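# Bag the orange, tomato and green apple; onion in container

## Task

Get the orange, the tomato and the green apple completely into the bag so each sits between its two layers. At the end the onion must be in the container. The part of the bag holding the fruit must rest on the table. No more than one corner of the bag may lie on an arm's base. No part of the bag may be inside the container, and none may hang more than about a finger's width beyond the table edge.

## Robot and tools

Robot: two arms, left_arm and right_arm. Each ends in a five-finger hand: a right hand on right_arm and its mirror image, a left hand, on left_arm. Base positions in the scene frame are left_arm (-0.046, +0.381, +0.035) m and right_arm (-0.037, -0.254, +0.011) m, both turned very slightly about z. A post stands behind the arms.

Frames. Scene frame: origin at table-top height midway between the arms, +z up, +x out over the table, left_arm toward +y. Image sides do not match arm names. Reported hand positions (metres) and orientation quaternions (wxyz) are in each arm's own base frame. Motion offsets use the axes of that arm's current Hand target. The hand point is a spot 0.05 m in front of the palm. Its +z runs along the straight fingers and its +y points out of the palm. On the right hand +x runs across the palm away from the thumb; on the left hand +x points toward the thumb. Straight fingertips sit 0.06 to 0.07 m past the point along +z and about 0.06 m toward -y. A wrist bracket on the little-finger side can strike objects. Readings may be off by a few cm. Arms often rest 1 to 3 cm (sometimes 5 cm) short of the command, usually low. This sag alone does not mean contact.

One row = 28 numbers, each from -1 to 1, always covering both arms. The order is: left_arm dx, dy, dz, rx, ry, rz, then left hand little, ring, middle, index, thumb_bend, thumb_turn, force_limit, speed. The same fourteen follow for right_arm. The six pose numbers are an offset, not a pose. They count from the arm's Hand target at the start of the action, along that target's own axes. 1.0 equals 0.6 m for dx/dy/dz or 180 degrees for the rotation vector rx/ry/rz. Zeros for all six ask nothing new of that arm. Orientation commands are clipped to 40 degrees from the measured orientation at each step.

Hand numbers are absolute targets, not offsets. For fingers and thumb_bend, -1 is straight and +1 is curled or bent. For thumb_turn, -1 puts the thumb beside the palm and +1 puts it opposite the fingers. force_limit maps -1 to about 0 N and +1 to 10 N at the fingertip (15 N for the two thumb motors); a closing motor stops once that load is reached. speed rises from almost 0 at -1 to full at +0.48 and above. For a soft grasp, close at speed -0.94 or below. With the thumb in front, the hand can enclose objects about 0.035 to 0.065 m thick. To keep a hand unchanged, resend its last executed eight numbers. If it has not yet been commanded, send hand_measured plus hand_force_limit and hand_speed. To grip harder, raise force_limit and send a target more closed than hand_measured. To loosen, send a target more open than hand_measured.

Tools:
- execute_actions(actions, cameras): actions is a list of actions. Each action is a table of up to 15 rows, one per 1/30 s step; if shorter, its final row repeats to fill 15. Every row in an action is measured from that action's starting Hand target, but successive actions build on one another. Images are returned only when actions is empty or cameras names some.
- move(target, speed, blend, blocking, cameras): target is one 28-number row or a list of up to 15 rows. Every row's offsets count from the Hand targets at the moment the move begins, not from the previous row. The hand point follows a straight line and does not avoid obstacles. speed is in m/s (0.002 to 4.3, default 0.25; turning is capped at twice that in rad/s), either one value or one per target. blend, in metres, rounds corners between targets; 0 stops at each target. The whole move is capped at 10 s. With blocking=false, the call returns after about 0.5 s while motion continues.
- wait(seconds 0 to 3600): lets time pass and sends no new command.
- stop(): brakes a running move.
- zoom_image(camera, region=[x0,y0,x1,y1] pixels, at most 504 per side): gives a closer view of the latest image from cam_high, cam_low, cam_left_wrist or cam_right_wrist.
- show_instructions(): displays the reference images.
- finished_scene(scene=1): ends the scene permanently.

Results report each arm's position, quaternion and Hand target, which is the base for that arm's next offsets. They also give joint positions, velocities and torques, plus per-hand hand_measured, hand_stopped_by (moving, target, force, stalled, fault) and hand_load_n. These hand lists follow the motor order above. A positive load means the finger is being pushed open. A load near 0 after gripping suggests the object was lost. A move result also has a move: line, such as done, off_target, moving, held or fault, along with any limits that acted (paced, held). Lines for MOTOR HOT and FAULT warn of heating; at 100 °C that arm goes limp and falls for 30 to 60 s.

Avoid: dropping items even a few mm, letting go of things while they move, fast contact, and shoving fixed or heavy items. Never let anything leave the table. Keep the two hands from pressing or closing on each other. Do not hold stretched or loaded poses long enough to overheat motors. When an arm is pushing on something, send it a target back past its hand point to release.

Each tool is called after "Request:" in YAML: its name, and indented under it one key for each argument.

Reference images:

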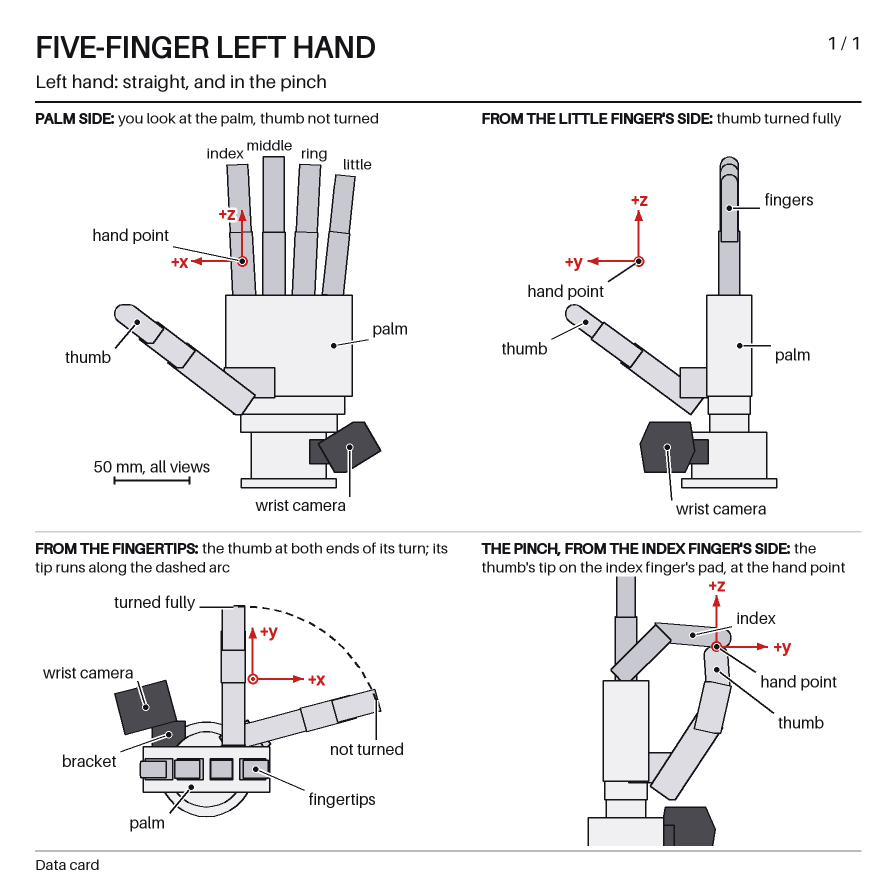

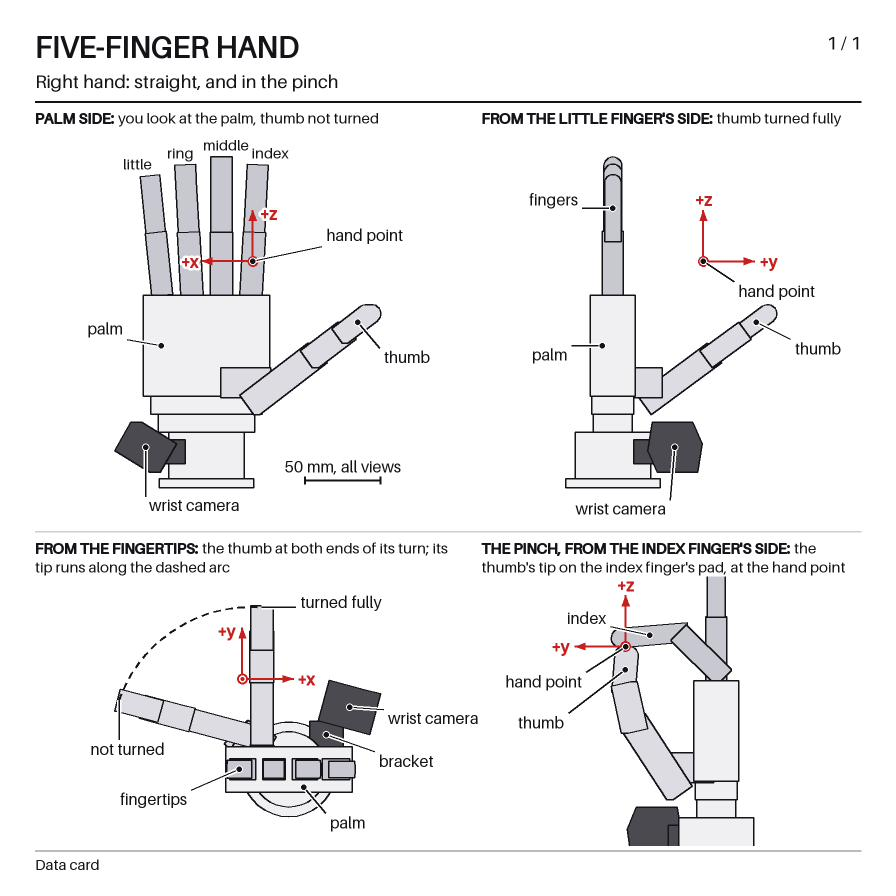

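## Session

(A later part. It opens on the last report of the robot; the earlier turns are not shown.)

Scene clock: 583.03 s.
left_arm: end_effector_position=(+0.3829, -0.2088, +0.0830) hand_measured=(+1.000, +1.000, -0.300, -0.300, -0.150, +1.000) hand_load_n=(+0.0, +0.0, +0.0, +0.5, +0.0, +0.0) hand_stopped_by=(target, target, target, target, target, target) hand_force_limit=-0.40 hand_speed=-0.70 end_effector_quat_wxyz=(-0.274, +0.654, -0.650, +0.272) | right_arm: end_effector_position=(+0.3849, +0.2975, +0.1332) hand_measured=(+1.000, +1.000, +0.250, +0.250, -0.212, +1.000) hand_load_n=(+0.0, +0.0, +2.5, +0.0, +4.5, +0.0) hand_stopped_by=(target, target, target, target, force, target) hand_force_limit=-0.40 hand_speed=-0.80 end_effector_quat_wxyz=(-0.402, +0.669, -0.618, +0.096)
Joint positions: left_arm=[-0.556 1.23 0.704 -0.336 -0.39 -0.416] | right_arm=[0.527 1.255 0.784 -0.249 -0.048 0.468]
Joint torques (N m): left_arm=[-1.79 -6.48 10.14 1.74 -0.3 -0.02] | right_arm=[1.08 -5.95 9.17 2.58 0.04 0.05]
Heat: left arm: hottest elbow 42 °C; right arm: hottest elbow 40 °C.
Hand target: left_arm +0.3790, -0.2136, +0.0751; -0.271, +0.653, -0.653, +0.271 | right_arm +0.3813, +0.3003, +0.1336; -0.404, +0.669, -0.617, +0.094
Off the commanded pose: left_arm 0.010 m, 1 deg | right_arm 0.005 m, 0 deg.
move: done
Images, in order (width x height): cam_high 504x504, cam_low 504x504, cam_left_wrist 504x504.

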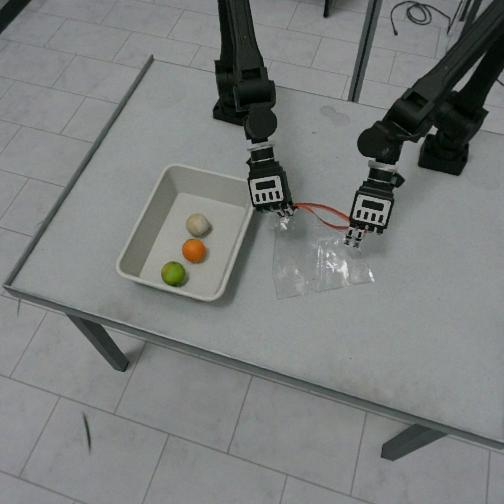

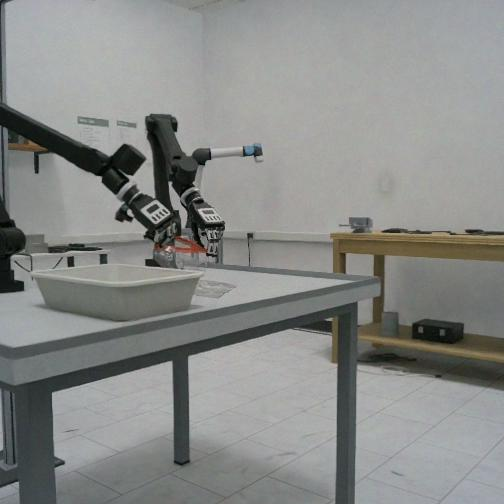

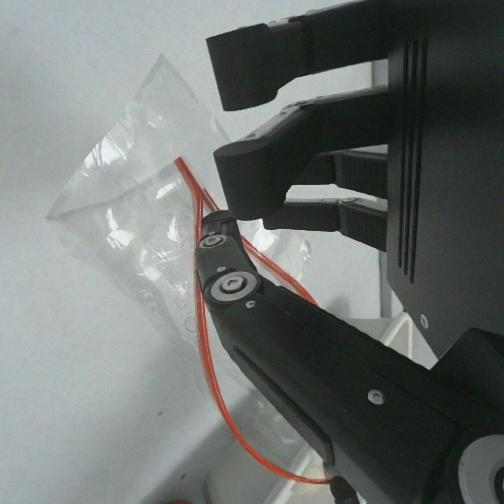

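Request:
move:
  target: [0,0,0,0,0,0,1,1,0.25,0.25,0.1,1,-0.4,-0.8,0,0,0,0,0,0,1,1,0.25,0.25,0.1,1,-0.4,-0.8]
  speed: 0.05
  cameras: ["cam_left_wrist","cam_high","cam_low"]

Request:
zoom_image:
  camera: "cam_left_wrist"
  region: [100, 130, 350, 380]

Request:
zoom_image:
  camera: "cam_low"
  region: [170, 210, 230, 270]

Request:
zoom_image:
  camera: "cam_high"
  region: [310, 180, 390, 260]

Scene clock: 585.47 s.
left_arm: end_effector_position=(+0.3830, -0.2086, +0.0830) hand_measured=(+1.000, +1.000, +0.232, +0.234, +0.100, +1.000) hand_load_n=(+0.0, +0.0, +5.5, +3.5, +1.5, -0.5) hand_stopped_by=(target, target, force, force, target, target) hand_force_limit=-0.40 hand_speed=-0.80 end_effector_quat_wxyz=(-0.275, +0.654, -0.650, +0.272) | right_arm: end_effector_position=(+0.3850, +0.2974, +0.1332) hand_measured=(+1.000, +1.000, +0.250, +0.250, -0.212, +1.000) hand_load_n=(+0.0, +0.0, +2.5, +0.0, +4.5, +0.0) hand_stopped_by=(target, target, target, target, force, target) hand_force_limit=-0.40 hand_speed=-0.80 end_effector_quat_wxyz=(-0.402, +0.669, -0.618, +0.096)
Joint positions: left_arm=[-0.556 1.23 0.704 -0.336 -0.391 -0.416] | right_arm=[0.527 1.255 0.784 -0.249 -0.048 0.469]
Joint torques (N m): left_arm=[-1.73 -6.48 10.11 1.74 -0.27 -0.02] | right_arm=[1.08 -6.01 9.17 2.58 0.02 0.05]
Heat: left arm: hottest elbow 42 °C; right arm: hottest elbow 40 °C.
Hand target: left_arm +0.3791, -0.2135, +0.0751; -0.271, +0.653, -0.653, +0.271 | right_arm +0.3813, +0.3004, +0.1336; -0.404, +0.669, -0.617, +0.094
Off the commanded pose: left_arm 0.010 m, 1 deg | right_arm 0.005 m, 0 deg.
move: done
Images, in order (width x height): cam_high 504x504, cam_low 504x504, cam_left_wrist 504x504.

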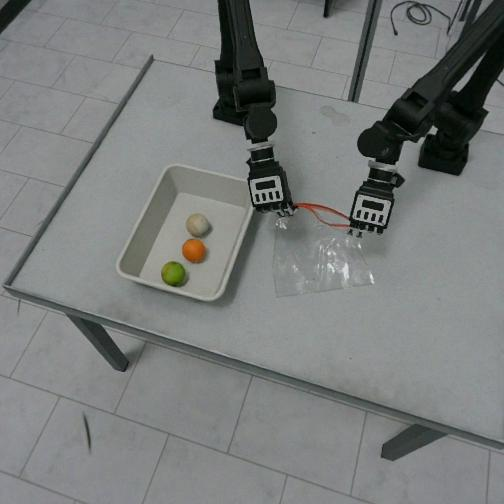

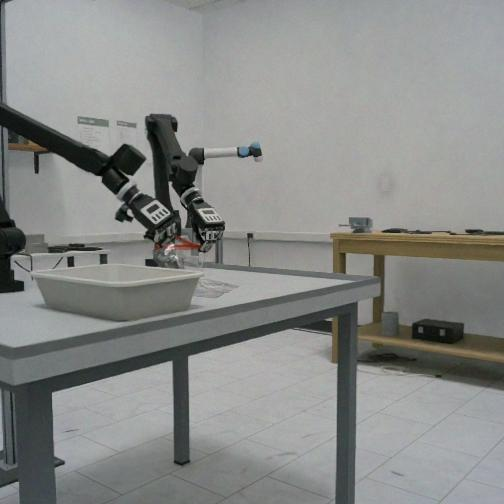

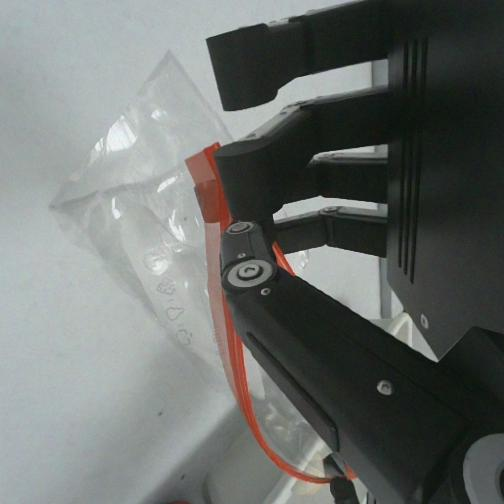

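Scaled by 2.016.

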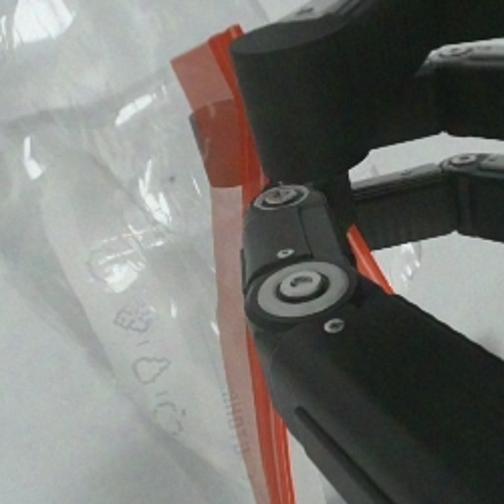

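Scaled by 8.400.

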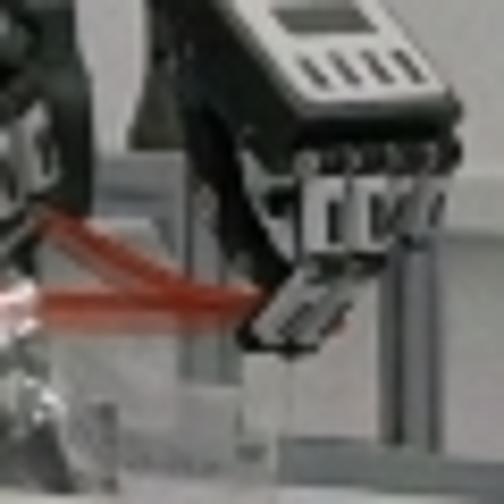

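Scaled by 6.300.

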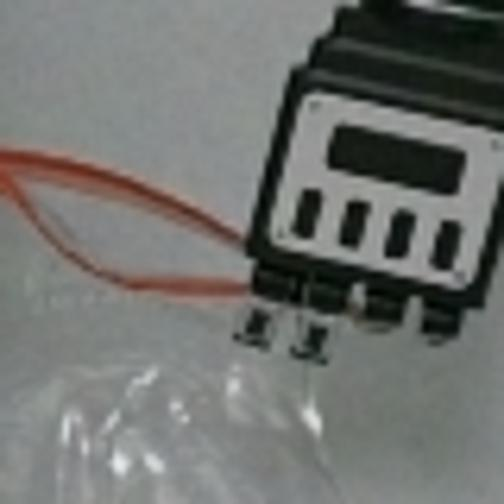

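Request:
move:
  target: [0,0,0,0,0,0,1,1,0.25,0.25,0.1,1,-0.4,-0.8,0,0,0,0,0,0,1,1,0.0,0.0,-0.6,1,-0.4,-0.85]
  speed: 0.05
  cameras: ["cam_left_wrist","cam_high","cam_low","cam_right_wrist"]

Request:
zoom_image:
  camera: "cam_high"
  region: [270, 170, 400, 300]

Request:
zoom_image:
  camera: "cam_low"
  region: [140, 200, 230, 290]

Scene clock: 588.40 s.
left_arm: end_effector_position=(+0.3830, -0.2086, +0.0830) hand_measured=(+1.000, +1.000, +0.232, +0.234, +0.100, +1.000) hand_load_n=(+0.0, +0.0, +5.5, +3.5, +2.0, -0.5) hand_stopped_by=(target, target, force, force, target, target) hand_force_limit=-0.40 hand_speed=-0.80 end_effector_quat_wxyz=(-0.275, +0.654, -0.650, +0.272) | right_arm: end_effector_position=(+0.3850, +0.2975, +0.1332) hand_measured=(+1.000, +1.000, +0.000, +0.000, -0.600, +1.000) hand_load_n=(+0.5, +0.0, +0.0, +0.0, +0.0, +0.0) hand_stopped_by=(target, target, target, target, target, target) hand_force_limit=-0.40 hand_speed=-0.85 end_effector_quat_wxyz=(-0.402, +0.669, -0.618, +0.096)
Joint positions: left_arm=[-0.556 1.23 0.704 -0.336 -0.391 -0.416] | right_arm=[0.527 1.255 0.784 -0.249 -0.048 0.469]
Joint torques (N m): left_arm=[-1.73 -6.48 10.13 1.74 -0.27 -0.02] | right_arm=[1.14 -6.01 9.17 2.56 0.02 0.04]
Heat: left arm: hottest elbow 42 °C; right arm: hottest elbow 40 °C.
Hand target: left_arm +0.3791, -0.2135, +0.0751; -0.271, +0.653, -0.653, +0.271 | right_arm +0.3813, +0.3004, +0.1336; -0.404, +0.669, -0.617, +0.094
Off the commanded pose: left_arm 0.010 m, 1 deg | right_arm 0.005 m, 0 deg.
move: done

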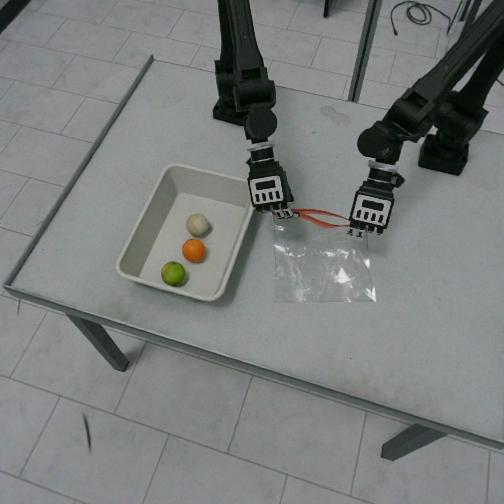

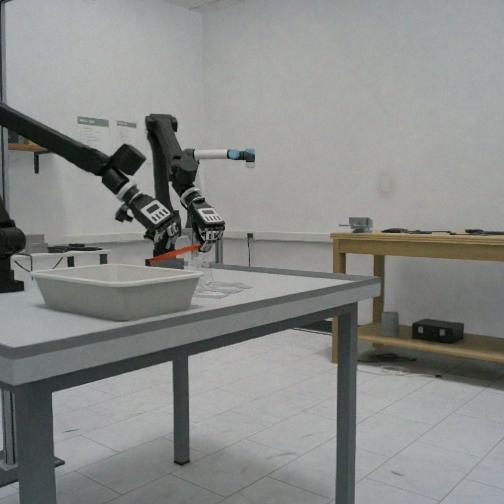

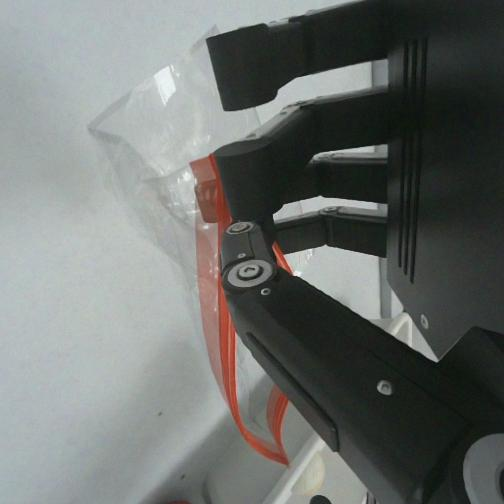

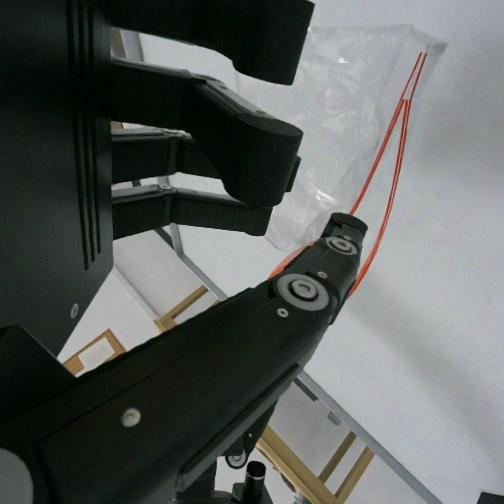

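Scaled by 3.877.

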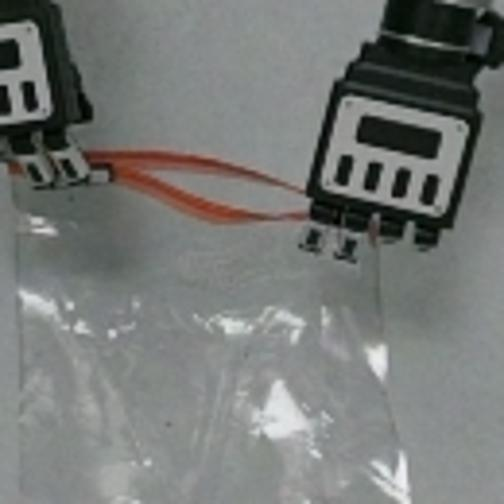

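Scaled by 5.600.

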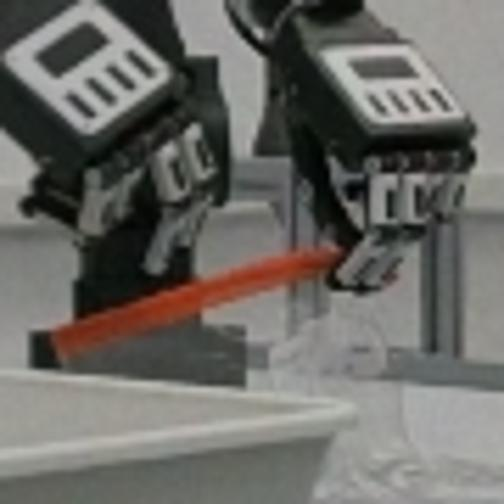

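Request:
move:
  target: [0,0,0,0,0,0,1,1,0.25,0.25,0.1,1,-0.4,-0.8,-0.0535,-0.075,-0.0978,0,0,0,1,1,-0.6,-0.6,-1,1,-0.4,-0.5]
  speed: 0.12
  cameras: ["cam_left_wrist","cam_high","cam_low","cam_right_wrist"]

Request:
zoom_image:
  camera: "cam_high"
  region: [250, 170, 380, 300]

Request:
zoom_image:
  camera: "cam_low"
  region: [130, 200, 230, 300]

Scene clock: 591.20 s.
left_arm: end_effector_position=(+0.3830, -0.2086, +0.0830) hand_measured=(+1.000, +1.000, +0.232, +0.234, +0.100, +1.000) hand_load_n=(+0.0, +0.0, +5.5, +3.5, +1.5, -0.5) hand_stopped_by=(target, target, force, force, target, target) hand_force_limit=-0.40 hand_speed=-0.80 end_effector_quat_wxyz=(-0.275, +0.654, -0.650, +0.272) | right_arm: end_effector_position=(+0.3666, +0.2923, +0.1963) hand_measured=(+1.000, +1.000, -0.600, -0.600, -1.000, +1.000) hand_load_n=(+0.0, +0.5, +0.0, +0.0, +0.0, +0.0) hand_stopped_by=(target, target, target, target, target, target) hand_force_limit=-0.40 hand_speed=-0.50 end_effector_quat_wxyz=(-0.393, +0.672, -0.621, +0.093)
Joint positions: left_arm=[-0.556 1.23 0.704 -0.336 -0.391 -0.416] | right_arm=[0.541 1.141 0.881 -0.48 -0.038 0.479]
Joint torques (N m): left_arm=[-1.73 -6.42 10.1 1.74 -0.27 -0.02] | right_arm=[1.14 -4.78 13.6 1.91 0.05 0.04]
Heat: left arm: hottest elbow 41 °C; right arm: hottest elbow 40 °C.
Hand target: left_arm +0.3791, -0.2135, +0.0751; -0.271, +0.653, -0.653, +0.271 | right_arm +0.3714, +0.3004, +0.2137; -0.404, +0.669, -0.617, +0.094
Off the commanded pose: left_arm 0.010 m, 1 deg | right_arm 0.020 m, 1 deg.
move: off_target (right_arm)

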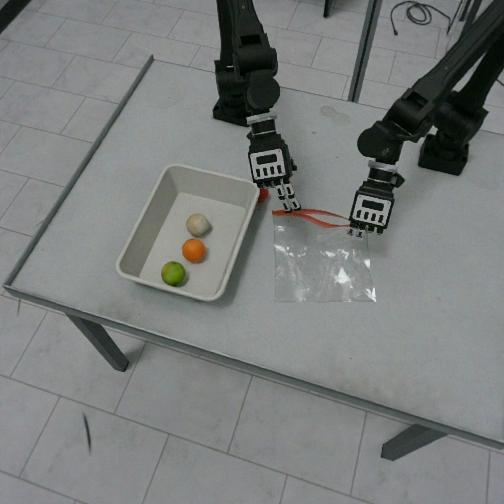

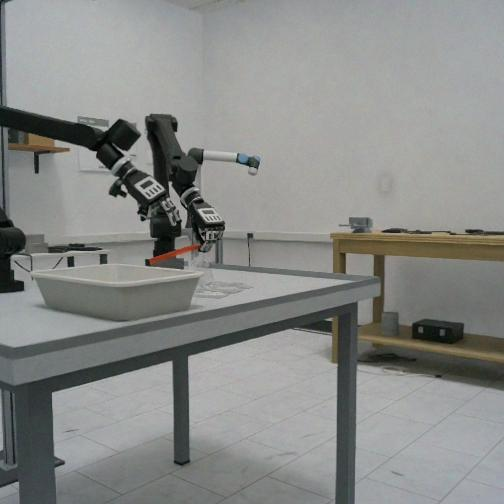

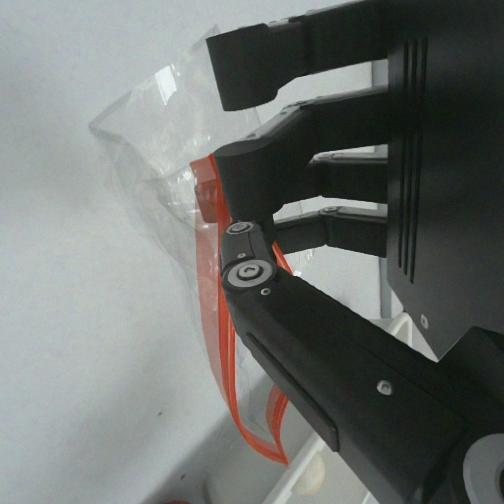

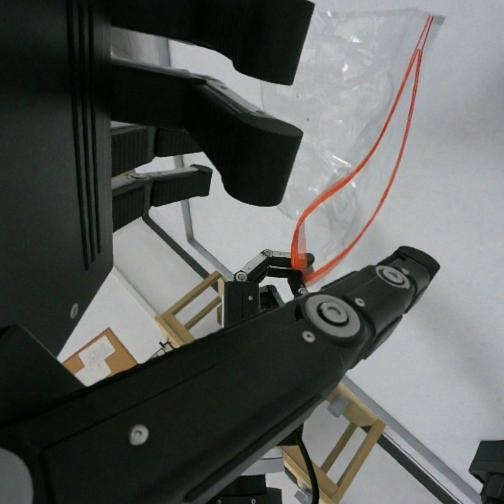

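Scaled by 3.877.

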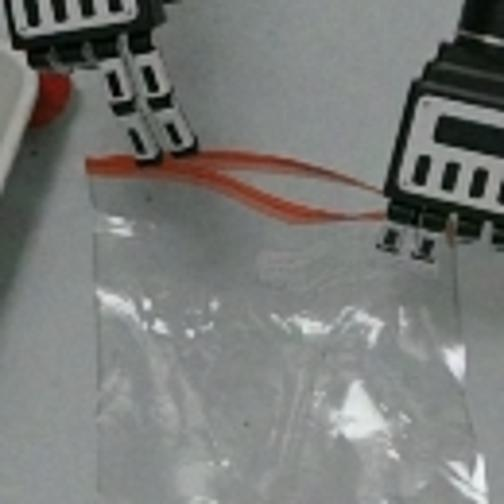

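Scaled by 5.040.

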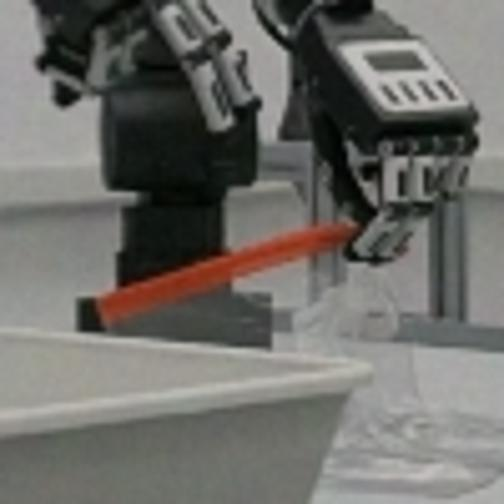

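Request:
move:
  target: [0,0.1095,0.0625,0,0,0,1,1,0.25,0.25,0.1,1,-0.4,-0.8,0,0,0,0,0,0,1,1,-0.6,-0.6,-1,1,-0.4,-0.5]
  speed: 0.07
  cameras: ["cam_left_wrist","cam_high","cam_low","cam_right_wrist"]

Request:
zoom_image:
  camera: "cam_high"
  region: [250, 170, 380, 300]

Request:
zoom_image:
  camera: "cam_low"
  region: [130, 200, 230, 300]

Scene clock: 595.80 s.
left_arm: end_effector_position=(+0.3640, -0.2097, +0.0088) hand_measured=(+1.000, +1.000, +0.232, +0.234, +0.100, +1.000) hand_load_n=(+0.0, +0.0, +5.5, +3.5, +1.5, -0.5) hand_stopped_by=(target, target, force, force, target, target) hand_force_limit=-0.40 hand_speed=-0.80 end_effector_quat_wxyz=(-0.274, +0.654, -0.651, +0.271) | right_arm: end_effector_position=(+0.3666, +0.2923, +0.1963) hand_measured=(+1.000, +1.000, -0.600, -0.600, -1.000, +1.000) hand_load_n=(+0.0, +0.5, +0.0, +0.0, -0.5, +0.0) hand_stopped_by=(target, target, target, target, target, target) hand_force_limit=-0.40 hand_speed=-0.50 end_effector_quat_wxyz=(-0.393, +0.672, -0.621, +0.093)
Joint positions: left_arm=[-0.589 1.349 0.564 -0.089 -0.411 -0.443] | right_arm=[0.541 1.141 0.881 -0.48 -0.038 0.479]
Joint torques (N m): left_arm=[-1.73 -6.71 8.59 1.72 -0.33 -0.03] | right_arm=[1.14 -4.78 13.59 1.89 0.05 0.04]
Heat: left arm: hottest elbow 41 °C; right arm: hottest elbow 41 °C.
Hand target: left_arm +0.3592, -0.2135, +0.0021; -0.271, +0.653, -0.653, +0.271 | right_arm +0.3714, +0.3004, +0.2137; -0.404, +0.669, -0.617, +0.094
Off the commanded pose: left_arm 0.009 m, 0 deg | right_arm 0.020 m, 1 deg.
move: done

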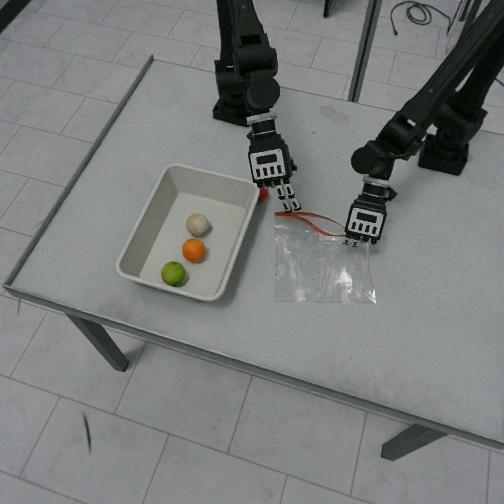

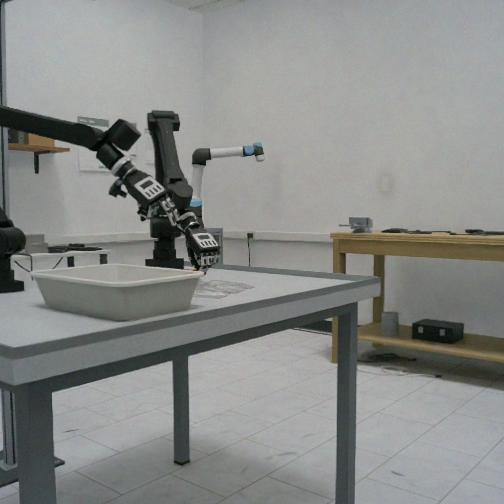

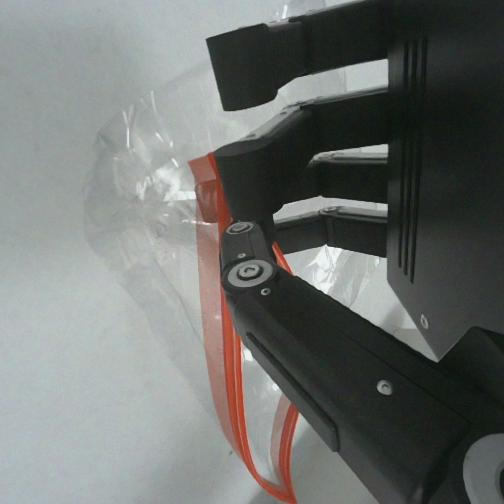

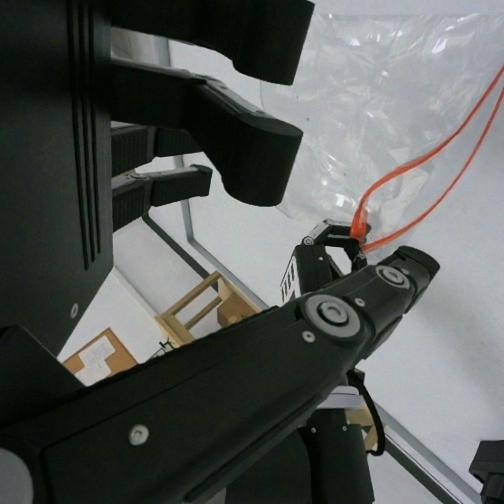

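Scaled by 3.877.

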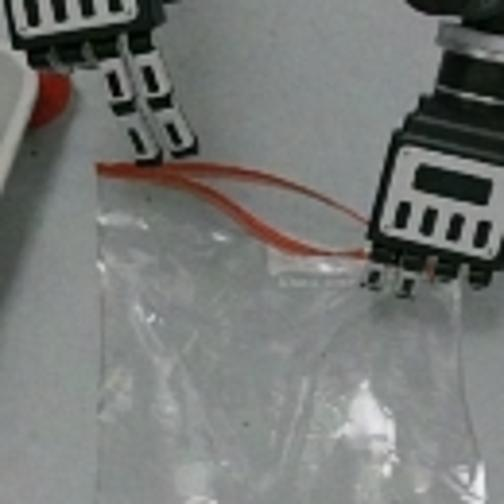

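Scaled by 5.040.

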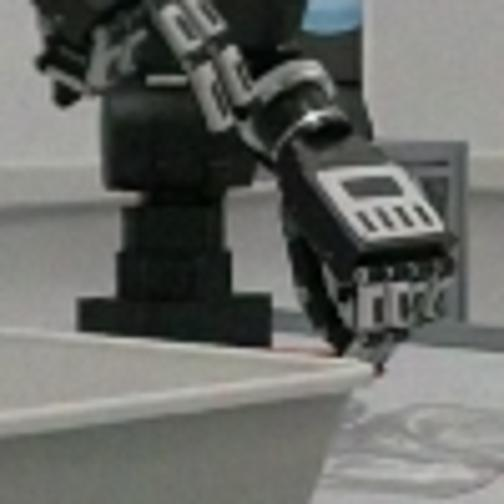

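Request:
move:
  target: [0,0,0,0,0,0,1,1,0.25,0.25,0.1,1,-0.4,-0.8,0.4473,-0.1728,0.0575,0.0273,0.3303,0.2299,1,1,-0.7,-0.7,-1,1,-0.6,-0.5]
  speed: 0.2
  cameras: ["cam_high","cam_low","cam_right_wrist"]

Request:
zoom_image:
  camera: "cam_high"
  region: [110, 150, 270, 310]

Scene clock: 609.90 s.
left_arm: end_effector_position=(+0.3640, -0.2097, +0.0088) hand_measured=(+1.000, +1.000, +0.232, +0.234, +0.100, +1.000) hand_load_n=(+0.0, +0.0, +5.5, +3.5, +1.5, -0.5) hand_stopped_by=(target, target, force, force, target, target) hand_force_limit=-0.40 hand_speed=-0.80 end_effector_quat_wxyz=(-0.274, +0.654, -0.651, +0.271) | right_arm: end_effector_position=(+0.5169, +0.0646, +0.1504) hand_measured=(+1.000, +1.000, -0.700, -0.700, -1.000, +1.000) hand_load_n=(+0.0, +0.0, +0.0, +0.0, +0.0, +0.0) hand_stopped_by=(target, target, target, target, target, target) hand_force_limit=-0.60 hand_speed=-0.50 end_effector_quat_wxyz=(+0.078, -0.278, +0.913, -0.287)
Joint positions: left_arm=[-0.589 1.349 0.564 -0.089 -0.411 -0.443] | right_arm=[0.215 1.555 1.308 -1.094 0.564 1.129]
Joint torques (N m): left_arm=[-1.79 -6.71 8.58 1.73 -0.33 -0.03] | right_arm=[-0.15 -8.06 13.09 0.83 0.44 0.03]
Heat: left arm: hottest elbow 39 °C; right arm: hottest elbow 43 °C.
Hand target: left_arm +0.3592, -0.2135, +0.0021; -0.271, +0.653, -0.653, +0.271 | right_arm +0.5297, +0.0639, +0.1589; +0.084, -0.269, +0.915, -0.288
Off the commanded pose: left_arm 0.009 m, 0 deg | right_arm 0.016 m, 1 deg.
move: off_target (right_arm)

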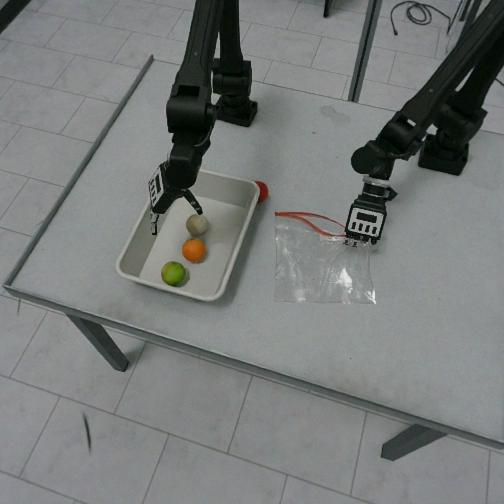

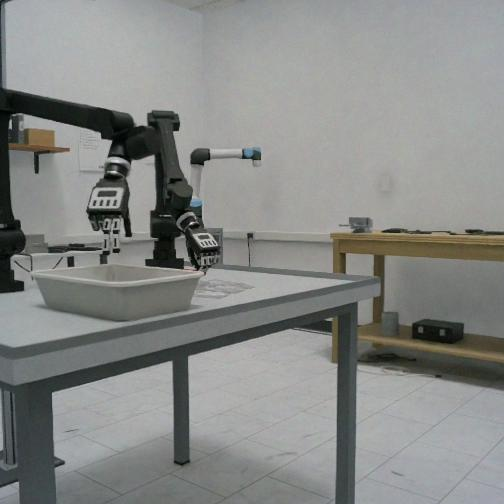

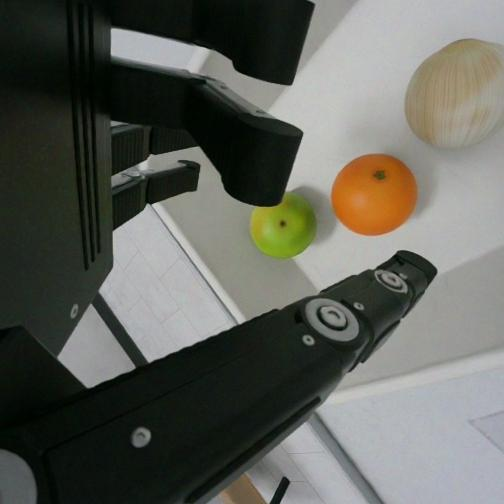

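Scaled by 3.150.

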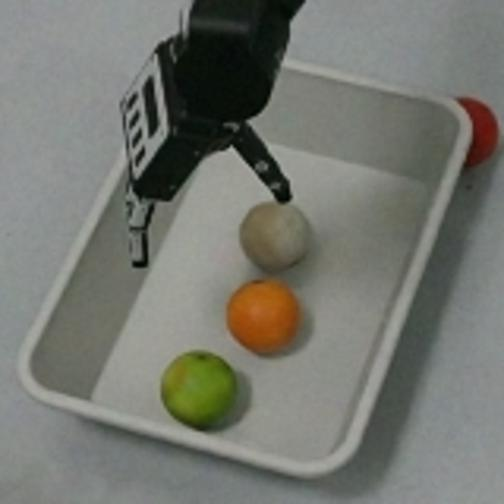

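Request:
move:
  target:
    - [0,0,0,0,0,0,1,1,0.25,0.25,0.1,1,-0.4,-0.8,0,0.086,0.1229,0,0,0,1,1,-0.7,-0.7,-1,1,-0.6,-0.5]
    - [0,0,0,0,0,0,1,1,0.25,0.25,0.1,1,-0.4,-0.8,0,0.1319,0.1884,0,0,0,1,1,-0.7,-0.7,-1,1,-0.6,-0.5]
  speed: [0.15,0.06]
  blend: [0.01,0]
  cameras: ["cam_high","cam_right_wrist"]

Request:
zoom_image:
  camera: "cam_high"
  region: [110, 170, 250, 310]

Scene clock: 614.83 s.
left_arm: end_effector_position=(+0.3640, -0.2097, +0.0088) hand_measured=(+1.000, +1.000, +0.232, +0.234, +0.100, +1.000) hand_load_n=(+0.0, +0.0, +6.0, +3.5, +1.5, -0.5) hand_stopped_by=(target, target, force, force, target, target) hand_force_limit=-0.40 hand_speed=-0.80 end_effector_quat_wxyz=(-0.274, +0.654, -0.651, +0.271) | right_arm: end_effector_position=(+0.5294, +0.0672, +0.0311) hand_measured=(+1.000, +1.000, -0.700, -0.700, -1.000, +1.000) hand_load_n=(+0.0, +0.0, +0.0, +0.0, +0.0, +0.0) hand_stopped_by=(target, target, target, target, target, target) hand_force_limit=-0.60 hand_speed=-0.50 end_effector_quat_wxyz=(+0.090, -0.273, +0.913, -0.288)
Joint positions: left_arm=[-0.589 1.349 0.564 -0.089 -0.411 -0.443] | right_arm=[0.215 1.695 1.139 -0.761 0.564 1.131]
Joint torques (N m): left_arm=[-1.73 -6.71 8.59 1.73 -0.33 -0.03] | right_arm=[-0.15 -8.76 8.01 1.87 0.43 0.02]
Heat: left arm: hottest elbow 39 °C; right arm: hottest elbow 44 °C.
Hand target: left_arm +0.3592, -0.2135, +0.0021; -0.271, +0.653, -0.653, +0.271 | right_arm +0.5297, +0.0640, +0.0210; +0.085, -0.269, +0.915, -0.288
Off the commanded pose: left_arm 0.009 m, 0 deg | right_arm 0.011 m, 1 deg.
move: off_target (right_arm)

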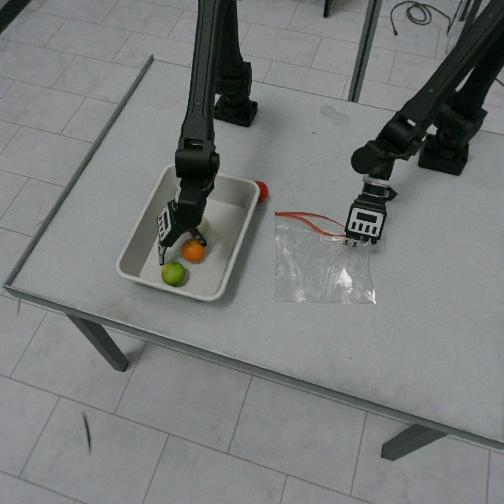

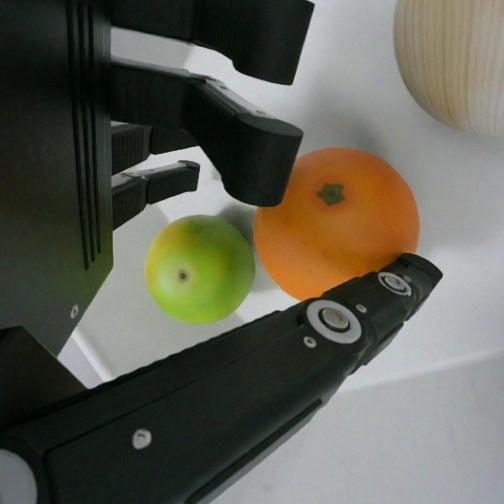

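Scaled by 3.600.

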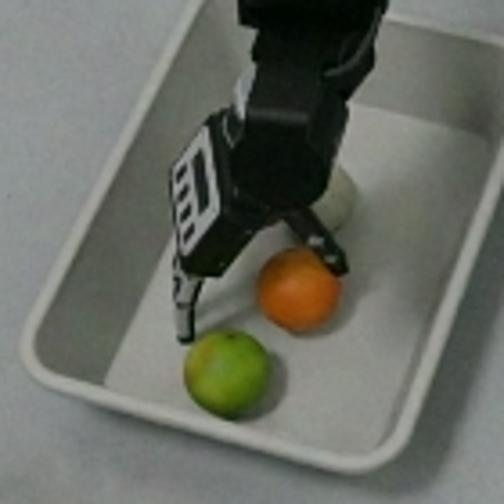

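Request:
move:
  target: [0,0,0,0,0,0,1,1,0.25,0.25,0.1,1,-0.4,-0.8,0,0.0202,-0.006,0,0,0,1,1,-0.7,-0.7,-1,1,-0.6,-0.5]
  speed: 0.05
  cameras: ["cam_right_wrist"]

Scene clock: 617.83 s.
left_arm: end_effector_position=(+0.3640, -0.2097, +0.0088) hand_measured=(+1.000, +1.000, +0.232, +0.234, +0.100, +1.000) hand_load_n=(+0.0, +0.0, +5.5, +3.5, +1.5, +0.0) hand_stopped_by=(target, target, force, force, target, target) hand_force_limit=-0.40 hand_speed=-0.80 end_effector_quat_wxyz=(-0.274, +0.654, -0.651, +0.271) | right_arm: end_effector_position=(+0.5246, +0.0700, +0.0267) hand_measured=(+1.000, +1.000, -0.700, -0.700, -1.000, +1.000) hand_load_n=(+0.0, +0.0, +0.0, +0.0, +0.0, +0.0) hand_stopped_by=(target, target, target, target, target, target) hand_force_limit=-0.60 hand_speed=-0.50 end_effector_quat_wxyz=(+0.088, -0.267, +0.915, -0.289)
Joint positions: left_arm=[-0.589 1.349 0.564 -0.089 -0.411 -0.443] | right_arm=[0.224 1.695 1.126 -0.761 0.569 1.157]
Joint torques (N m): left_arm=[-1.73 -6.71 8.59 1.74 -0.33 -0.03] | right_arm=[1.08 -8.76 7.88 1.72 0.46 0.01]
Heat: left arm: hottest elbow 39 °C; right arm: hottest elbow 43 °C.
Hand target: left_arm +0.3592, -0.2135, +0.0021; -0.271, +0.653, -0.653, +0.271 | right_arm +0.5233, +0.0741, +0.0171; +0.085, -0.269, +0.915, -0.288
Off the commanded pose: left_arm 0.009 m, 0 deg | right_arm 0.011 m, 0 deg.
move: off_target (right_arm)

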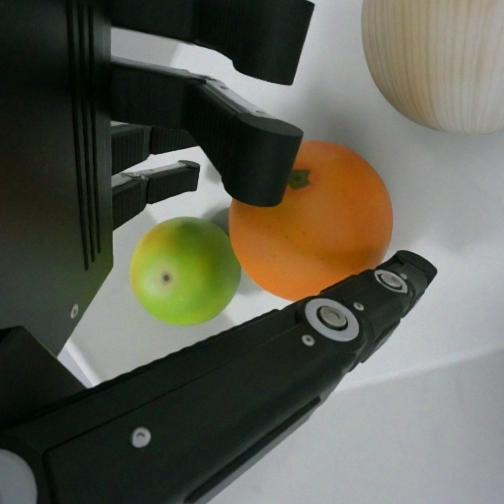

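Request:
move:
  target: [0,0,0,0,0,0,1,1,0.25,0.25,0.1,1,-0.4,-0.8,0,0,0,0,0,0,1,1,0.2,0.2,0.0,1,-0.6,-0.85]
  speed: 0.05
  cameras: ["cam_right_wrist","cam_high"]

Scene clock: 620.23 s.
left_arm: end_effector_position=(+0.3640, -0.2097, +0.0088) hand_measured=(+1.000, +1.000, +0.232, +0.234, +0.100, +1.000) hand_load_n=(+0.5, +0.0, +6.0, +3.5, +1.5, -0.5) hand_stopped_by=(target, target, force, force, target, target) hand_force_limit=-0.40 hand_speed=-0.80 end_effector_quat_wxyz=(-0.274, +0.654, -0.651, +0.271) | right_arm: end_effector_position=(+0.5247, +0.0701, +0.0267) hand_measured=(+1.000, +1.000, -0.146, -0.132, -0.722, +1.000) hand_load_n=(+0.0, +0.0, +2.0, +3.0, +6.0, +0.0) hand_stopped_by=(target, target, force, force, force, target) hand_force_limit=-0.60 hand_speed=-0.85 end_effector_quat_wxyz=(+0.088, -0.266, +0.915, -0.288)
Joint positions: left_arm=[-0.589 1.349 0.564 -0.089 -0.411 -0.443] | right_arm=[0.224 1.695 1.126 -0.761 0.569 1.158]
Joint torques (N m): left_arm=[-1.73 -6.71 8.59 1.73 -0.32 -0.03] | right_arm=[1.08 -8.76 7.88 1.7 0.45 0.02]
Motor temperatures (°C): left_arm=[30 33 38 29 27 27] | right_arm=[27 35 43 27 30 28]
Heat: left arm: hottest elbow 38 °C; right arm: hottest elbow 43 °C.
Hand target: left_arm +0.3592, -0.2135, +0.0021; -0.271, +0.653, -0.653, +0.271 | right_arm +0.5233, +0.0742, +0.0171; +0.085, -0.269, +0.915, -0.288
Off the commanded pose: left_arm 0.009 m, 0 deg | right_arm 0.011 m, 0 deg.
move: done
Images, in order (width x height): cam_high 504x504, cam_right_wrist 504x504.

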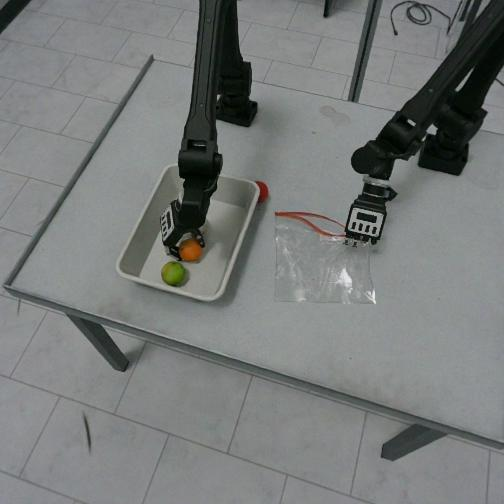

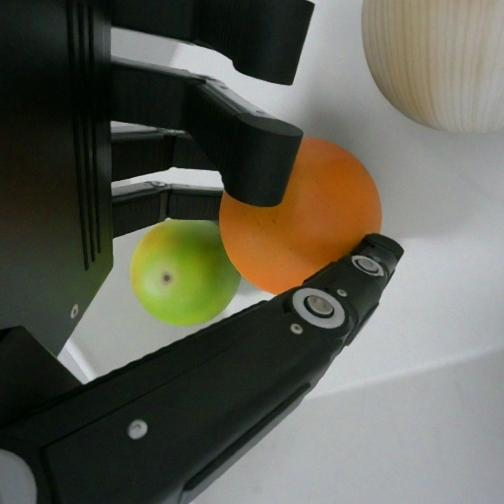

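Request:
move:
  target:
    - [0,0,0,0,0,0,1,1,0.25,0.25,0.1,1,-0.4,-0.8,0,-0.1434,-0.2048,0,0,0,1,1,0.2,0.2,0.0,1,-0.6,-0.85]
    - [0,0,0,0,0,0,1,1,0.25,0.25,0.1,1,-0.4,-0.8,0.0285,0.2877,-0.4722,-0.1108,0.0236,0.0506,1,1,0.2,0.2,0.0,1,-0.6,-0.85]
  speed: [0.12,0.2]
  blend: [0.02,0]
  cameras: ["cam_high","cam_low","cam_right_wrist","cam_left_wrist"]

Request:
zoom_image:
  camera: "cam_high"
  region: [260, 160, 390, 290]

Request:
zoom_image:
  camera: "cam_right_wrist"
  region: [200, 100, 504, 404]

Scene clock: 626.00 s.
left_arm: end_effector_position=(+0.3640, -0.2097, +0.0088) hand_measured=(+1.000, +1.000, +0.232, +0.234, +0.100, +1.000) hand_load_n=(+0.5, +0.0, +5.5, +3.5, +2.0, +0.0) hand_stopped_by=(target, target, force, force, target, target) hand_force_limit=-0.40 hand_speed=-0.80 end_effector_quat_wxyz=(-0.274, +0.654, -0.651, +0.271) | right_arm: end_effector_position=(+0.3450, +0.3236, +0.1534) hand_measured=(+1.000, +1.000, -0.146, -0.132, -0.722, +1.000) hand_load_n=(+0.0, +0.0, +2.0, +3.0, +6.5, +0.0) hand_stopped_by=(target, target, force, force, force, target) hand_force_limit=-0.60 hand_speed=-0.85 end_effector_quat_wxyz=(+0.032, -0.200, +0.971, -0.124)
Joint positions: left_arm=[-0.589 1.349 0.564 -0.089 -0.411 -0.443] | right_arm=[0.761 1.522 1.305 -1.432 0.245 1.934]
Joint torques (N m): left_arm=[-1.79 -6.71 8.59 1.73 -0.32 -0.03] | right_arm=[0.03 -7.94 8.87 0.21 0.11 0.02]
Heat: left arm: hottest elbow 38 °C; right arm: hottest elbow 42 °C.
Hand target: left_arm +0.3592, -0.2135, +0.0021; -0.271, +0.653, -0.653, +0.271 | right_arm +0.3446, +0.3205, +0.1502; +0.026, -0.195, +0.972, -0.128
Off the commanded pose: left_arm 0.009 m, 0 deg | right_arm 0.004 m, 1 deg.
move: done

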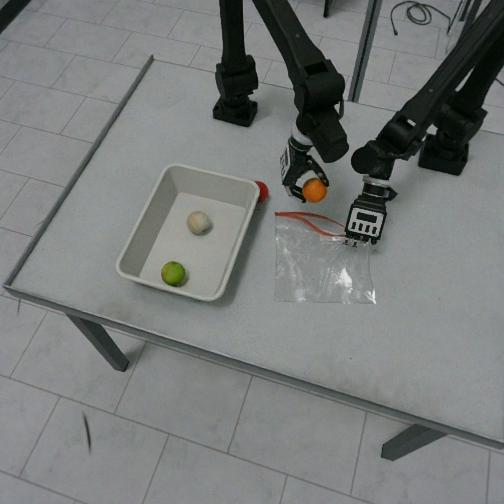

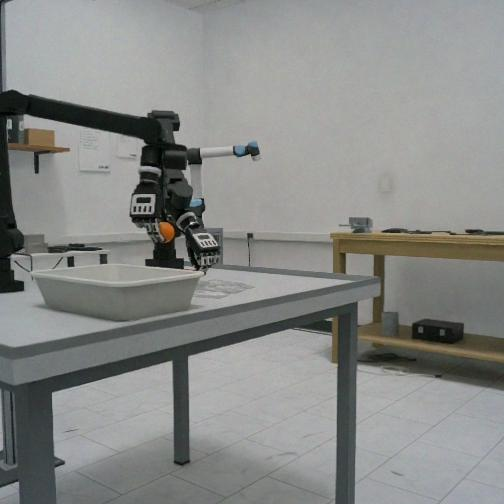

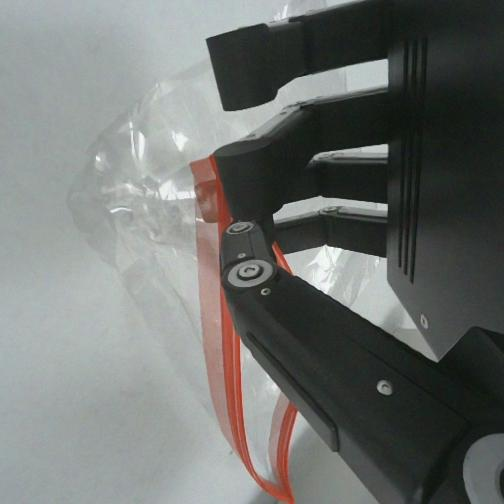

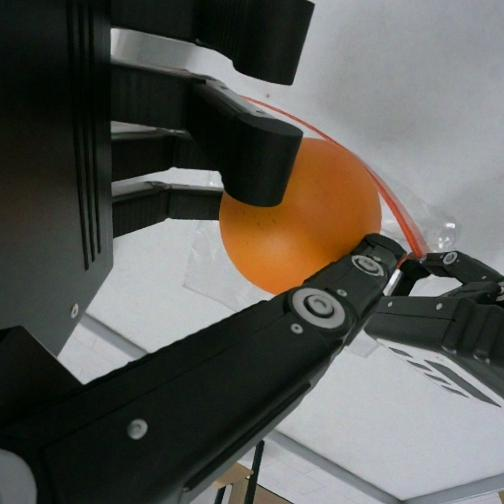

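Scaled by 3.877.

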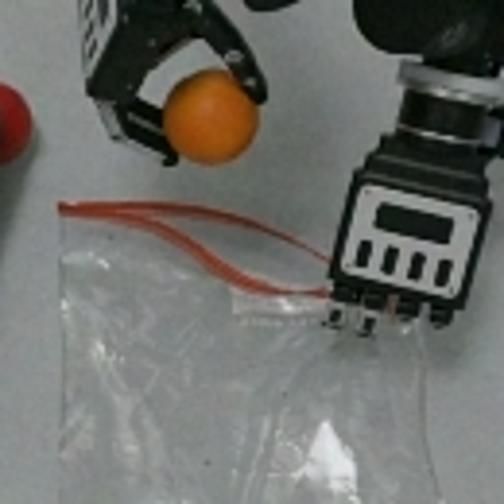

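Scaled by 1.658.

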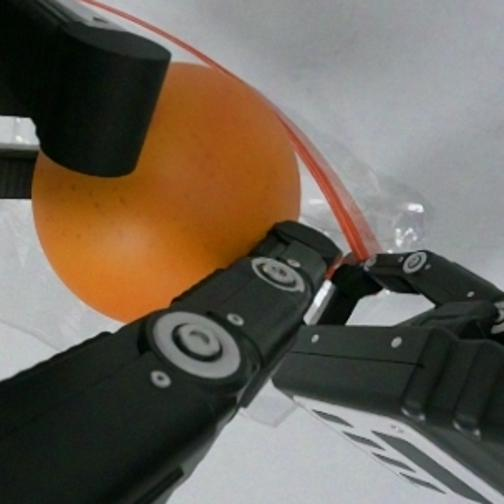

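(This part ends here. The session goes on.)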